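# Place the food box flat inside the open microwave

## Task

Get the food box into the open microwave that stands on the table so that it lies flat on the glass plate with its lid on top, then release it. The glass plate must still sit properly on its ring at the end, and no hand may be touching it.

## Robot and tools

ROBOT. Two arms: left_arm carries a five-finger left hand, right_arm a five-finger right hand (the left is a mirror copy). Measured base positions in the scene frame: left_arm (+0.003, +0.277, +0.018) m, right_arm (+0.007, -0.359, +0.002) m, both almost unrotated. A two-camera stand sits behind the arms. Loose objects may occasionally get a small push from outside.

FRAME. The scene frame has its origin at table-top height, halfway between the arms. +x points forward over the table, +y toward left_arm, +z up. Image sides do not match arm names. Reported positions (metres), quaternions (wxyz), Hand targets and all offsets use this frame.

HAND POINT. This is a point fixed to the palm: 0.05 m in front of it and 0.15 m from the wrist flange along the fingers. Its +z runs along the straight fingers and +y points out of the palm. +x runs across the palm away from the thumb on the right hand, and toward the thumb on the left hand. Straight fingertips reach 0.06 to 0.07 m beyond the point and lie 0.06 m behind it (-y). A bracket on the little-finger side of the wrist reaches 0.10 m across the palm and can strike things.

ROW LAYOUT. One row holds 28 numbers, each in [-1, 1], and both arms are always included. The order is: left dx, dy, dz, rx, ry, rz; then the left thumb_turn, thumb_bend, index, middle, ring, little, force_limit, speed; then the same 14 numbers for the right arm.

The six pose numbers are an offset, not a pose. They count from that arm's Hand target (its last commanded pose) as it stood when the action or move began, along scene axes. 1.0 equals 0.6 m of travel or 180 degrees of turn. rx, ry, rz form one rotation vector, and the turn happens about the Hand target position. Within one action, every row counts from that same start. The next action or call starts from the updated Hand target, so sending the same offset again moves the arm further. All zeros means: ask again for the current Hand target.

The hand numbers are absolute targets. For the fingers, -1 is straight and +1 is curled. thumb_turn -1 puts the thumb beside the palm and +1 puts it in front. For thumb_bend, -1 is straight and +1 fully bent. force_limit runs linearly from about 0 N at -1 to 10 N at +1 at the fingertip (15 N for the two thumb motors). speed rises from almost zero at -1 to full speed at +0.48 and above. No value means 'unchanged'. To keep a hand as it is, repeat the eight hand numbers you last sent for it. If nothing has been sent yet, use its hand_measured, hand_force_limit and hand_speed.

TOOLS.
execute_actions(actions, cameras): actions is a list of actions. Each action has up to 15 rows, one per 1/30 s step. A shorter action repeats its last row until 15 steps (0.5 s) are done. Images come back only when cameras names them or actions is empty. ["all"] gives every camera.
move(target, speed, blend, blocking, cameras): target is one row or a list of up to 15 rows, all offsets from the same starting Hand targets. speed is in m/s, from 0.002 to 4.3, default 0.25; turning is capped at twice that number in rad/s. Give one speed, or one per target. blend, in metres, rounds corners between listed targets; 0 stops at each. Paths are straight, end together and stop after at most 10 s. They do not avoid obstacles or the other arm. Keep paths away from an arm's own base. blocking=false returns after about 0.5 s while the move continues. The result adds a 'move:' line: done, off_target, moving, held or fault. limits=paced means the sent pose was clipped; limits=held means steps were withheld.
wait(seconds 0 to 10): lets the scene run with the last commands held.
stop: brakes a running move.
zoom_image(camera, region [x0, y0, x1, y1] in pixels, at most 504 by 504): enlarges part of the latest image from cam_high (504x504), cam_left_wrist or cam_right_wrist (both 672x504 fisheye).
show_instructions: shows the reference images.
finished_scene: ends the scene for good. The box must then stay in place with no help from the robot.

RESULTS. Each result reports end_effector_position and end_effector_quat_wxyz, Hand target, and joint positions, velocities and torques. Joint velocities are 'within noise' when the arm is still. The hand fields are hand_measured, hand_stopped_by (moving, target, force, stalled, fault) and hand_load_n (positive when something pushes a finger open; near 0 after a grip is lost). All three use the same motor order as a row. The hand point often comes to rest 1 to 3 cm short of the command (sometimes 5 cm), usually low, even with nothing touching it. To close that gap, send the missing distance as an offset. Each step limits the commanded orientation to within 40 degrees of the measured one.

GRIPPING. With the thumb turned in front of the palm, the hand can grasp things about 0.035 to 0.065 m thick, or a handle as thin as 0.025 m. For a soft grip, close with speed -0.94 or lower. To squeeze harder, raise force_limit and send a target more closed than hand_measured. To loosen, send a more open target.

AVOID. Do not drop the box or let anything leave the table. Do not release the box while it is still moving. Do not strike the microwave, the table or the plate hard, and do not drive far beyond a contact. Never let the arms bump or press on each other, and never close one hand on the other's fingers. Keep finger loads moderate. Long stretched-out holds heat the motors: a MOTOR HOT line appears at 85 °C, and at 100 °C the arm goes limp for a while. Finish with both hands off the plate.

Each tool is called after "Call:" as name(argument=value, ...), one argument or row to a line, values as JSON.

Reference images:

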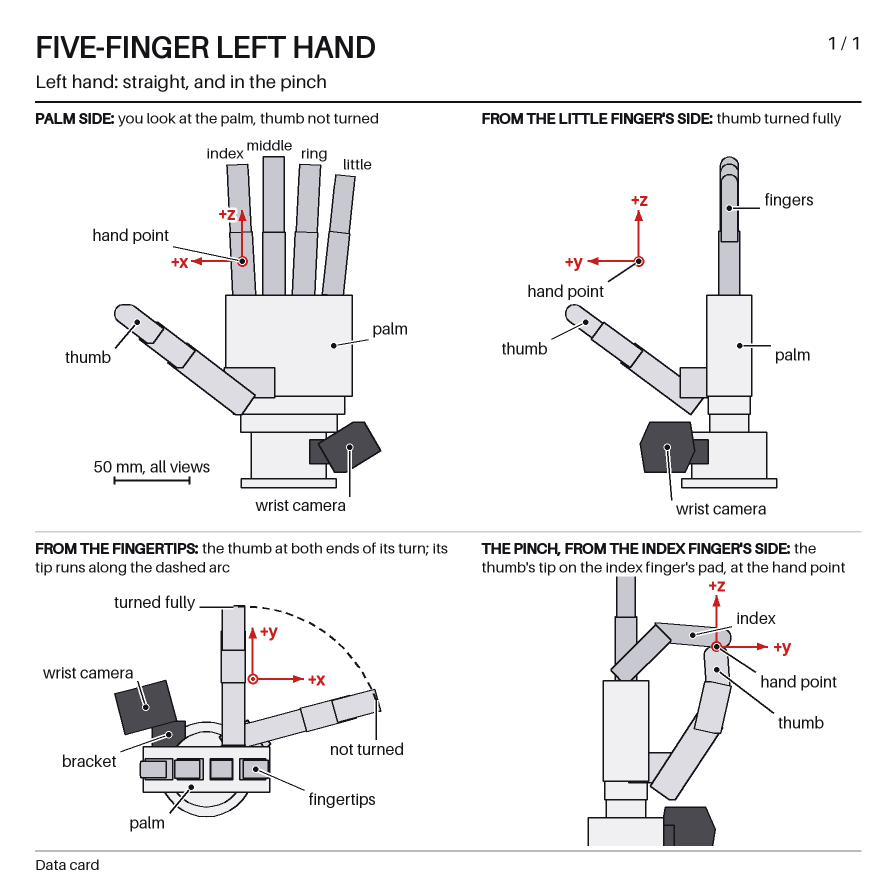

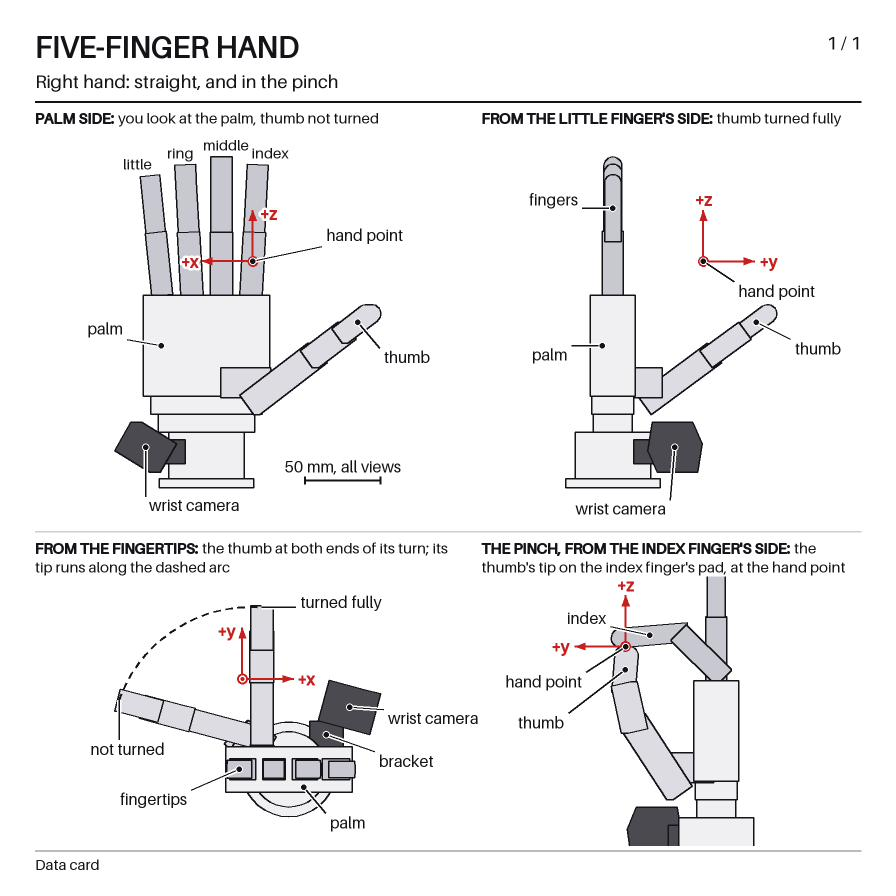

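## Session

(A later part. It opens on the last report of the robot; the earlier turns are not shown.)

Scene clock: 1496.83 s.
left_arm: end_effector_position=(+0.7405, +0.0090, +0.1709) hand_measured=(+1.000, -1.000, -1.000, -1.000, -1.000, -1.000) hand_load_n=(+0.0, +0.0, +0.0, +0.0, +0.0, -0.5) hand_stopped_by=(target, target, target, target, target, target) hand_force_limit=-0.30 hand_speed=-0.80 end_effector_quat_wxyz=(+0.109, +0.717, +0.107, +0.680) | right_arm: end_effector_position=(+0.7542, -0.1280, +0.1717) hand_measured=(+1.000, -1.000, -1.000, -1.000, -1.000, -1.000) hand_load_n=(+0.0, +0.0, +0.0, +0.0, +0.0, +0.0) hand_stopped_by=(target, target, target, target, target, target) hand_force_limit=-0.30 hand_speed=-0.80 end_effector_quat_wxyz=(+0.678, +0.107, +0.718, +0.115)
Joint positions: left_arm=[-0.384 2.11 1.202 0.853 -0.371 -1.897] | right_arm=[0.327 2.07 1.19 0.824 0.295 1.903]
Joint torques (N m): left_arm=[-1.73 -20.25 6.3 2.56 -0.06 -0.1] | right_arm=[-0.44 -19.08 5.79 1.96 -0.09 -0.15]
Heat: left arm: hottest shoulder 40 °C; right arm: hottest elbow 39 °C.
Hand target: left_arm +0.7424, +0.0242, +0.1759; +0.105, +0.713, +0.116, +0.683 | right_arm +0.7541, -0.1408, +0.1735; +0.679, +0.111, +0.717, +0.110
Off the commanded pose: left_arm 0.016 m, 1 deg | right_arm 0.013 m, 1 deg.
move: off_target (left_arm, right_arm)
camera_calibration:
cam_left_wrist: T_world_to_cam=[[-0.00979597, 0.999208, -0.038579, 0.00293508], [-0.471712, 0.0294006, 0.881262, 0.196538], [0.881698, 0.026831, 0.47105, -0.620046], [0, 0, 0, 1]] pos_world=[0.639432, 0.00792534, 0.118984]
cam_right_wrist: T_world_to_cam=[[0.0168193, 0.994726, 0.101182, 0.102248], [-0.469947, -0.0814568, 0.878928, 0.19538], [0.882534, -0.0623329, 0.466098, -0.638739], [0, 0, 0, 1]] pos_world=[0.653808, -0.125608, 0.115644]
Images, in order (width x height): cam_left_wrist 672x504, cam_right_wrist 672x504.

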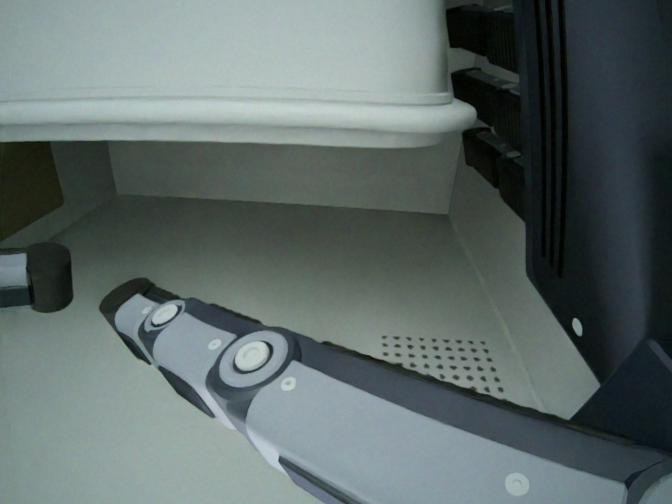

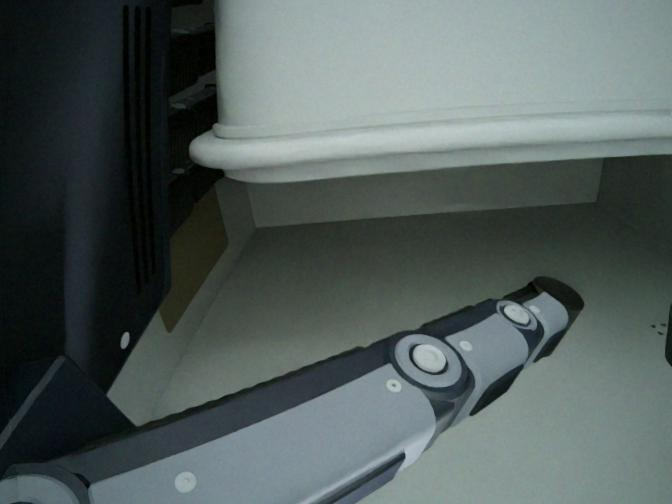

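Call:
move(
  target=[
    [-0.05,-0.025,0.005,0,0,0,1,-1,-1,-1,-1,-1,-0.3,-0.8,-0.05,0.015,0.005,0,0,0,1,-1,-1,-1,-1,-1,-0.3,-0.8],
    [-0.1,-0.028,0.01,0,0,0,1,-1,-1,-1,-1,-1,-0.3,-0.8,-0.1,0.017,0.01,0,0,0,1,-1,-1,-1,-1,-1,-0.3,-0.8],
  ],
  speed=0.05,
  blend=[0.008, 0],
  cameras=["cam_left_wrist","cam_right_wrist"],
)

Scene clock: 1535.77 s.
left_arm: end_effector_position=(+0.6885, +0.0132, +0.1744) hand_measured=(+1.000, -1.000, -1.000, -1.000, -1.000, -1.000) hand_load_n=(+0.0, +0.0, +0.5, +0.0, +0.0, +0.0) hand_stopped_by=(target, target, target, target, target, target) hand_force_limit=-0.30 hand_speed=-0.80 end_effector_quat_wxyz=(+0.098, +0.718, +0.115, +0.680) | right_arm: end_effector_position=(+0.7025, -0.1411, +0.1769) hand_measured=(+1.000, -1.000, -1.000, -1.000, -1.000, -1.000) hand_load_n=(+0.0, +0.0, +0.0, +0.0, +0.0, +0.0) hand_stopped_by=(target, target, target, target, target, target) hand_force_limit=-0.30 hand_speed=-0.80 end_effector_quat_wxyz=(+0.678, +0.116, +0.719, +0.103)
Joint positions: left_arm=[-0.423 2.021 1.041 0.917 -0.437 -1.899] | right_arm=[0.345 1.966 1.018 0.883 0.341 1.903]
Joint torques (N m): left_arm=[-3.6 -18.9 5.86 2.54 -0.17 -0.13] | right_arm=[2.37 -17.08 5.39 2.37 0.12 -0.12]
Heat: left arm: hottest shoulder 40 °C; right arm: hottest shoulder 38 °C.
Hand target: left_arm +0.6824, +0.0075, +0.1821; +0.105, +0.713, +0.116, +0.684 | right_arm +0.6941, -0.1307, +0.1795; +0.679, +0.111, +0.717, +0.110
Off the commanded pose: left_arm 0.011 m, 1 deg | right_arm 0.014 m, 1 deg.
move: off_target (left_arm, right_arm)
camera_calibration:
cam_left_wrist: T_world_to_cam=[[-0.0369635, 0.998734, -0.0341137, 0.0163159], [-0.468042, 0.0128591, 0.883613, 0.166079], [0.882933, 0.048628, 0.466974, -0.576448], [0, 0, 0, 1]] pos_world=[0.5873, 0.00960063, 0.122994]
cam_right_wrist: T_world_to_cam=[[0.0458823, 0.994369, 0.0955261, 0.0960879], [-0.465409, -0.0633356, 0.882827, 0.164194], [0.883905, -0.0849649, 0.459883, -0.599435], [0, 0, 0, 1]] pos_world=[0.601853, -0.136078, 0.121536]
Images, in order (width x height): cam_left_wrist 672x504, cam_right_wrist 672x504.

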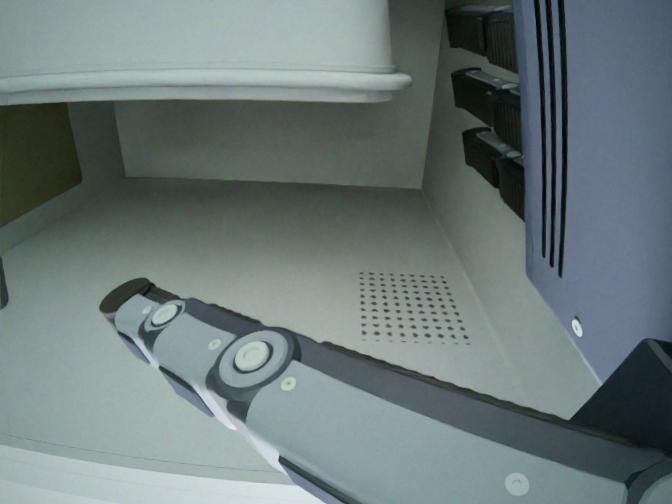

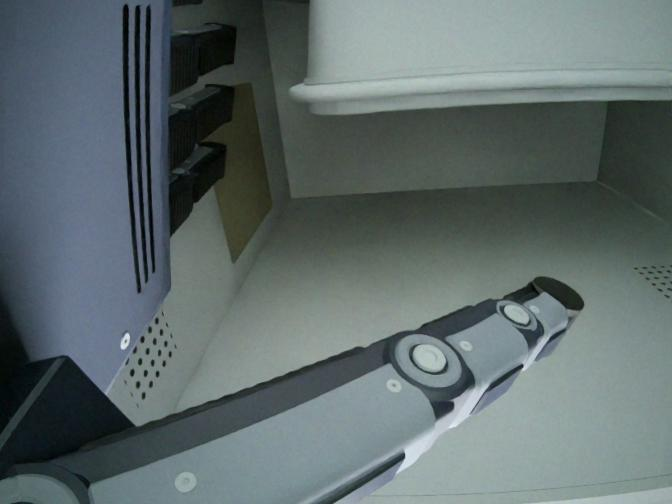

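Call:
move(
  target=[
    [-0.08,-0.006,0.008,0,0,0,1,-1,-1,-1,-1,-1,-0.3,-0.8,-0.08,0.0,0.008,0,0,0,1,-1,-1,-1,-1,-1,-0.3,-0.8],
    [-0.26,-0.015,0.03,0,0,0,1,-1,-1,-1,-1,-1,-0.3,-0.8,-0.26,-0.01,0.03,0,0,0,1,-1,-1,-1,-1,-1,-0.3,-0.8],
  ],
  speed=[0.06, 0.1],
  blend=[0.01, 0],
  cameras=["cam_left_wrist","cam_right_wrist","cam_high"],
)

Scene clock: 1545.07 s.
left_arm: end_effector_position=(+0.5316, +0.0024, +0.1884) hand_measured=(+1.000, -1.000, -1.000, -1.000, -1.000, -1.000) hand_load_n=(+0.0, +0.0, +0.0, +0.0, +0.0, +0.0) hand_stopped_by=(target, target, target, target, target, target) hand_force_limit=-0.30 hand_speed=-0.80 end_effector_quat_wxyz=(+0.093, +0.721, +0.112, +0.677) | right_arm: end_effector_position=(+0.5455, -0.1421, +0.1916) hand_measured=(+1.000, -1.000, -1.000, -1.000, -1.000, -1.000) hand_load_n=(+0.0, +0.0, +0.0, +0.0, +0.0, +0.0) hand_stopped_by=(target, target, target, target, target, target) hand_force_limit=-0.30 hand_speed=-0.80 end_effector_quat_wxyz=(+0.675, +0.110, +0.722, +0.099)
Joint positions: left_arm=[-0.608 1.774 0.646 1.047 -0.622 -1.909] | right_arm=[0.475 1.678 0.59 1.011 0.467 1.903]
Joint torques (N m): left_arm=[-4.07 -13.22 5.27 2.71 -0.2 -0.12] | right_arm=[2.2 -11.99 4.68 2.47 0.15 -0.04]
Heat: left arm: hottest shoulder 40 °C; right arm: hottest shoulder 37 °C.
Hand target: left_arm +0.5264, -0.0014, +0.2000; +0.105, +0.713, +0.116, +0.683 | right_arm +0.5381, -0.1367, +0.1974; +0.679, +0.111, +0.718, +0.110
Off the commanded pose: left_arm 0.013 m, 2 deg | right_arm 0.011 m, 1 deg.
move: off_target (left_arm, right_arm)
camera_calibration:
cam_left_wrist: T_world_to_cam=[[-0.0377828, 0.99902, -0.0230415, 0.020122], [-0.459563, 0.00310358, 0.88814, 0.0750809], [0.887341, 0.0441454, 0.458995, -0.444741], [0, 0, 0, 1]] pos_world=[0.429901, -0.000702057, 0.137915]
cam_right_wrist: T_world_to_cam=[[0.0429201, 0.995676, 0.0823812, 0.10733], [-0.458358, -0.0536434, 0.887147, 0.0746772], [0.887731, -0.0758365, 0.454074, -0.467174], [0, 0, 0, 1]] pos_world=[0.444347, -0.138289, 0.13704]

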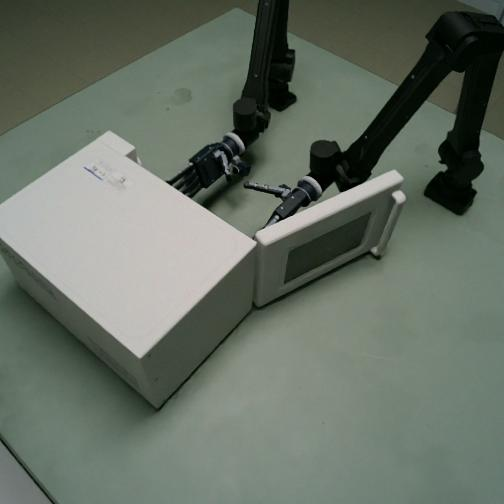

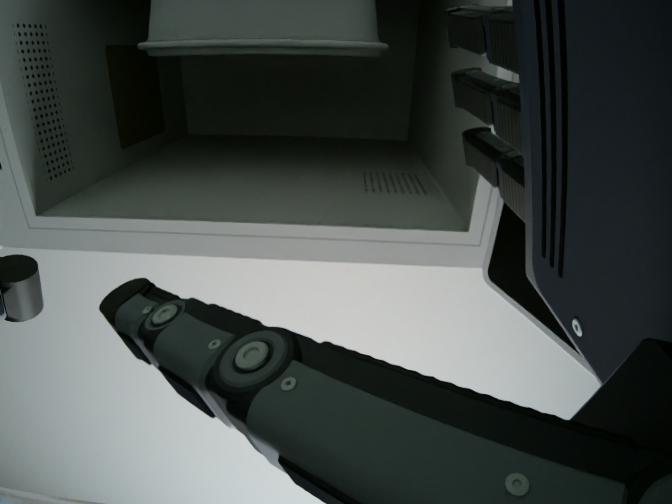

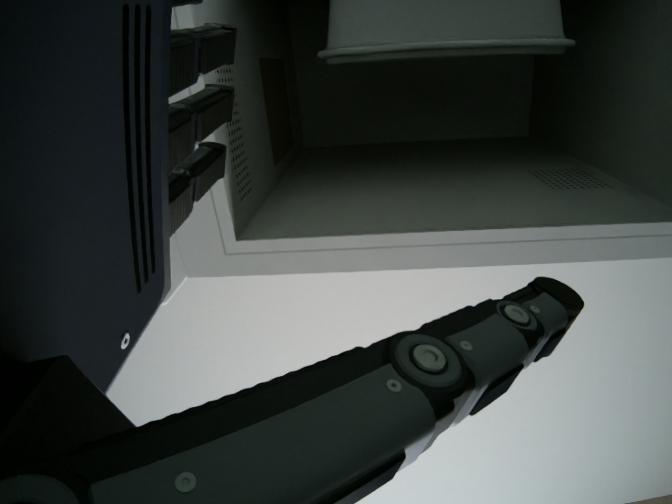

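Call:
move(
  target=[-0.03,0,0,0,0,0,1,-1,-1,-1,-1,-1,-0.3,-0.8,-0.063,0.044,0.2075,0,0.207,0,1,-1,-1,-1,-1,-1,-0.3,-0.8],
  speed=0.15,
  cameras=["cam_left_wrist","cam_right_wrist"],
)

Call:
zoom_image(
  camera="cam_right_wrist",
  region=[260, 20, 520, 220],
)

Scene clock: 1556.60 s.
left_arm: end_effector_position=(+0.5142, +0.0033, +0.1881) hand_measured=(+1.000, -1.000, -1.000, -1.000, -1.000, -1.000) hand_load_n=(-0.5, +0.0, +0.0, +0.0, +0.0, +0.0) hand_stopped_by=(target, target, target, target, target, target) hand_force_limit=-0.30 hand_speed=-0.80 end_effector_quat_wxyz=(+0.092, +0.721, +0.113, +0.677) | right_arm: end_effector_position=(+0.4908, -0.1169, +0.2886) hand_measured=(+1.000, -1.000, -1.000, -1.000, -1.000, -1.000) hand_load_n=(+0.0, +0.0, +0.0, +0.0, +0.0, +0.0) hand_stopped_by=(target, target, target, target, target, target) hand_force_limit=-0.30 hand_speed=-0.80 end_effector_quat_wxyz=(+0.413, +0.062, +0.907, +0.055)
Joint positions: left_arm=[-0.633 1.752 0.605 1.064 -0.649 -1.911] | right_arm=[0.532 1.157 0.967 -0.575 0.341 2.082]
Joint torques (N m): left_arm=[-4.01 -13.16 5.14 2.73 -0.19 -0.13] | right_arm=[1.08 -8 13.34 1.13 0.04 -0.03]
Heat: left arm: hottest shoulder 40 °C; right arm: hottest elbow 38 °C.
Hand target: left_arm +0.5084, -0.0014, +0.2000; +0.105, +0.713, +0.116, +0.683 | right_arm +0.5002, -0.1101, +0.3219; +0.414, +0.140, +0.897, +0.069
Off the commanded pose: left_arm 0.014 m, 2 deg | right_arm 0.035 m, 9 deg.
joint sent to its limit (right arm) — joint 6 (wrist roll), upper limit. The joint targets are off in orientation, not in position.
move: off_target (left_arm, right_arm)
camera_calibration:
cam_left_wrist: T_world_to_cam=[[-0.040149, 0.998956, -0.0217852, 0.019566], [-0.459094, 0.000922444, 0.888387, 0.0670297], [0.88748, 0.0456693, 0.458578, -0.429238], [0, 0, 0, 1]] pos_world=[0.412499, -0.0000044455, 0.137717]
cam_right_wrist: T_world_to_cam=[[-0.0472699, 0.998436, -0.0298429, 0.153496], [0.164216, 0.0372374, 0.985721, -0.358462], [0.985291, 0.0416942, -0.165719, -0.315986], [0, 0, 0, 1]] pos_world=[0.377459, -0.126733, 0.305559]
Images, in order (width x height): cam_left_wrist 672x504, cam_right_wrist 672x504.

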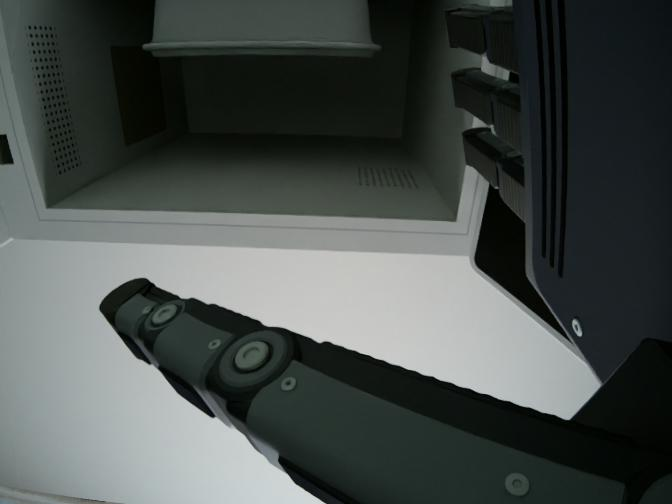

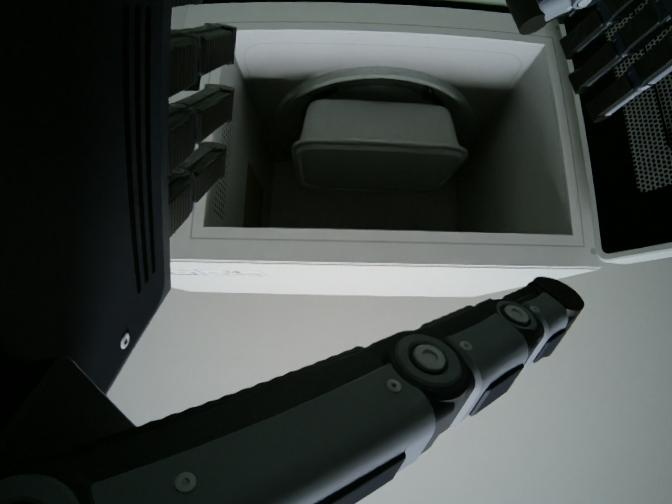

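Scaled by 1.938 from the camera's 672x504 image, which has a finer 960x720 frame.

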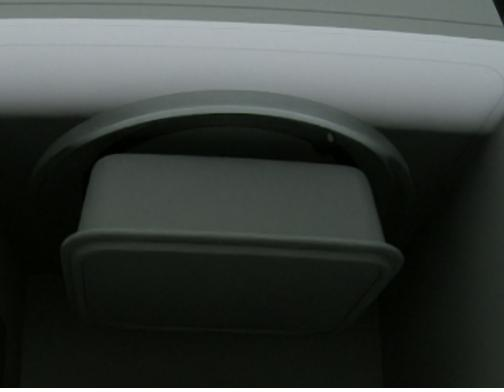

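Call:
move(
  target=[0,0,0,0,0,0,1,-1,-1,-1,-1,-1,-0.3,-0.8,0.02,0,-0.17,0,-0.1,0,1,-1,-1,-1,-1,-1,-0.3,-0.8],
  speed=0.2,
  cameras=["cam_right_wrist"],
)

Call:
zoom_image(
  camera="cam_right_wrist",
  region=[240, 0, 560, 200],
)

Scene clock: 1580.73 s.
left_arm: end_effector_position=(+0.5142, +0.0033, +0.1881) hand_measured=(+1.000, -1.000, -1.000, -1.000, -1.000, -1.000) hand_load_n=(-0.5, +0.0, +0.0, +0.0, +0.0, +0.0) hand_stopped_by=(target, target, target, target, target, target) hand_force_limit=-0.30 hand_speed=-0.80 end_effector_quat_wxyz=(+0.092, +0.721, +0.113, +0.677) | right_arm: end_effector_position=(+0.5162, -0.1179, +0.2312) hand_measured=(+1.000, -1.000, -1.000, -1.000, -1.000, -1.000) hand_load_n=(+0.0, +0.0, +0.0, +0.0, +0.0, +0.0) hand_stopped_by=(target, target, target, target, target, target) hand_force_limit=-0.30 hand_speed=-0.80 end_effector_quat_wxyz=(+0.559, +0.119, +0.816, +0.085)
Joint positions: left_arm=[-0.633 1.752 0.605 1.064 -0.649 -1.911] | right_arm=[0.565 1.315 0.675 0.214 0.507 2.082]
Joint torques (N m): left_arm=[-3.72 -12.98 4.96 2.73 -0.2 -0.14] | right_arm=[2.32 -7.24 7.17 2.43 0.31 -0.03]
Heat: left arm: hottest elbow 39 °C; right arm: hottest elbow 39 °C.
Hand target: left_arm +0.5084, -0.0014, +0.2000; +0.105, +0.713, +0.116, +0.683 | right_arm +0.5122, -0.1102, +0.2198; +0.549, +0.127, +0.821, +0.090
Off the commanded pose: left_arm 0.014 m, 2 deg | right_arm 0.014 m, 2 deg.
joint sent to its limit (right arm) — joint 6 (wrist roll), upper limit. The joint targets still meet the commanded pose.
move: off_target (left_arm, right_arm)
camera_calibration:
cam_right_wrist: T_world_to_cam=[[0.0536859, 0.996461, 0.0646765, 0.079789], [-0.173858, -0.0544531, 0.983264, -0.141731], [0.983306, -0.0640319, 0.170319, -0.439599], [0, 0, 0, 1]] pos_world=[0.403336, -0.115373, 0.209071]
Images, in order (width x height): cam_right_wrist 672x504.

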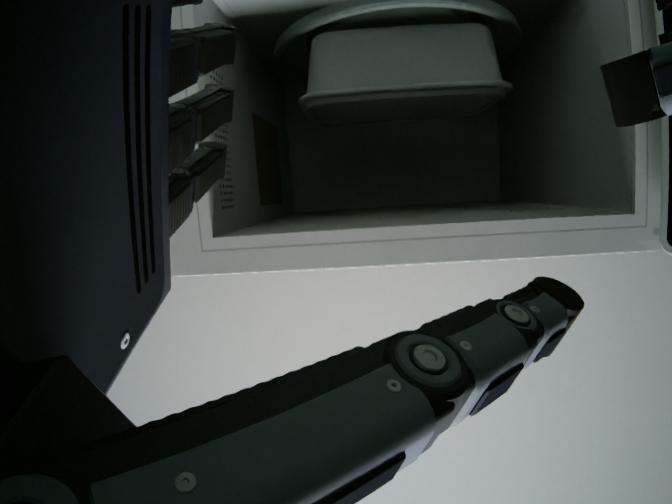

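Scaled by 1.575 from the camera's 672x504 image, which has a finer 960x720 frame.

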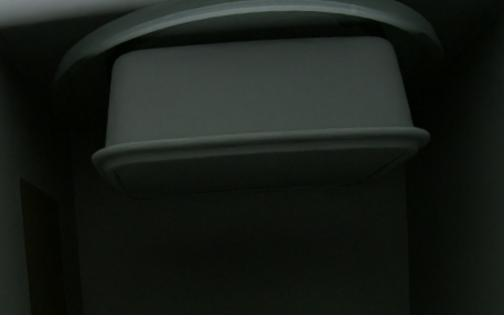

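Call:
finished_scene(
)

The scene is finished: the task was done.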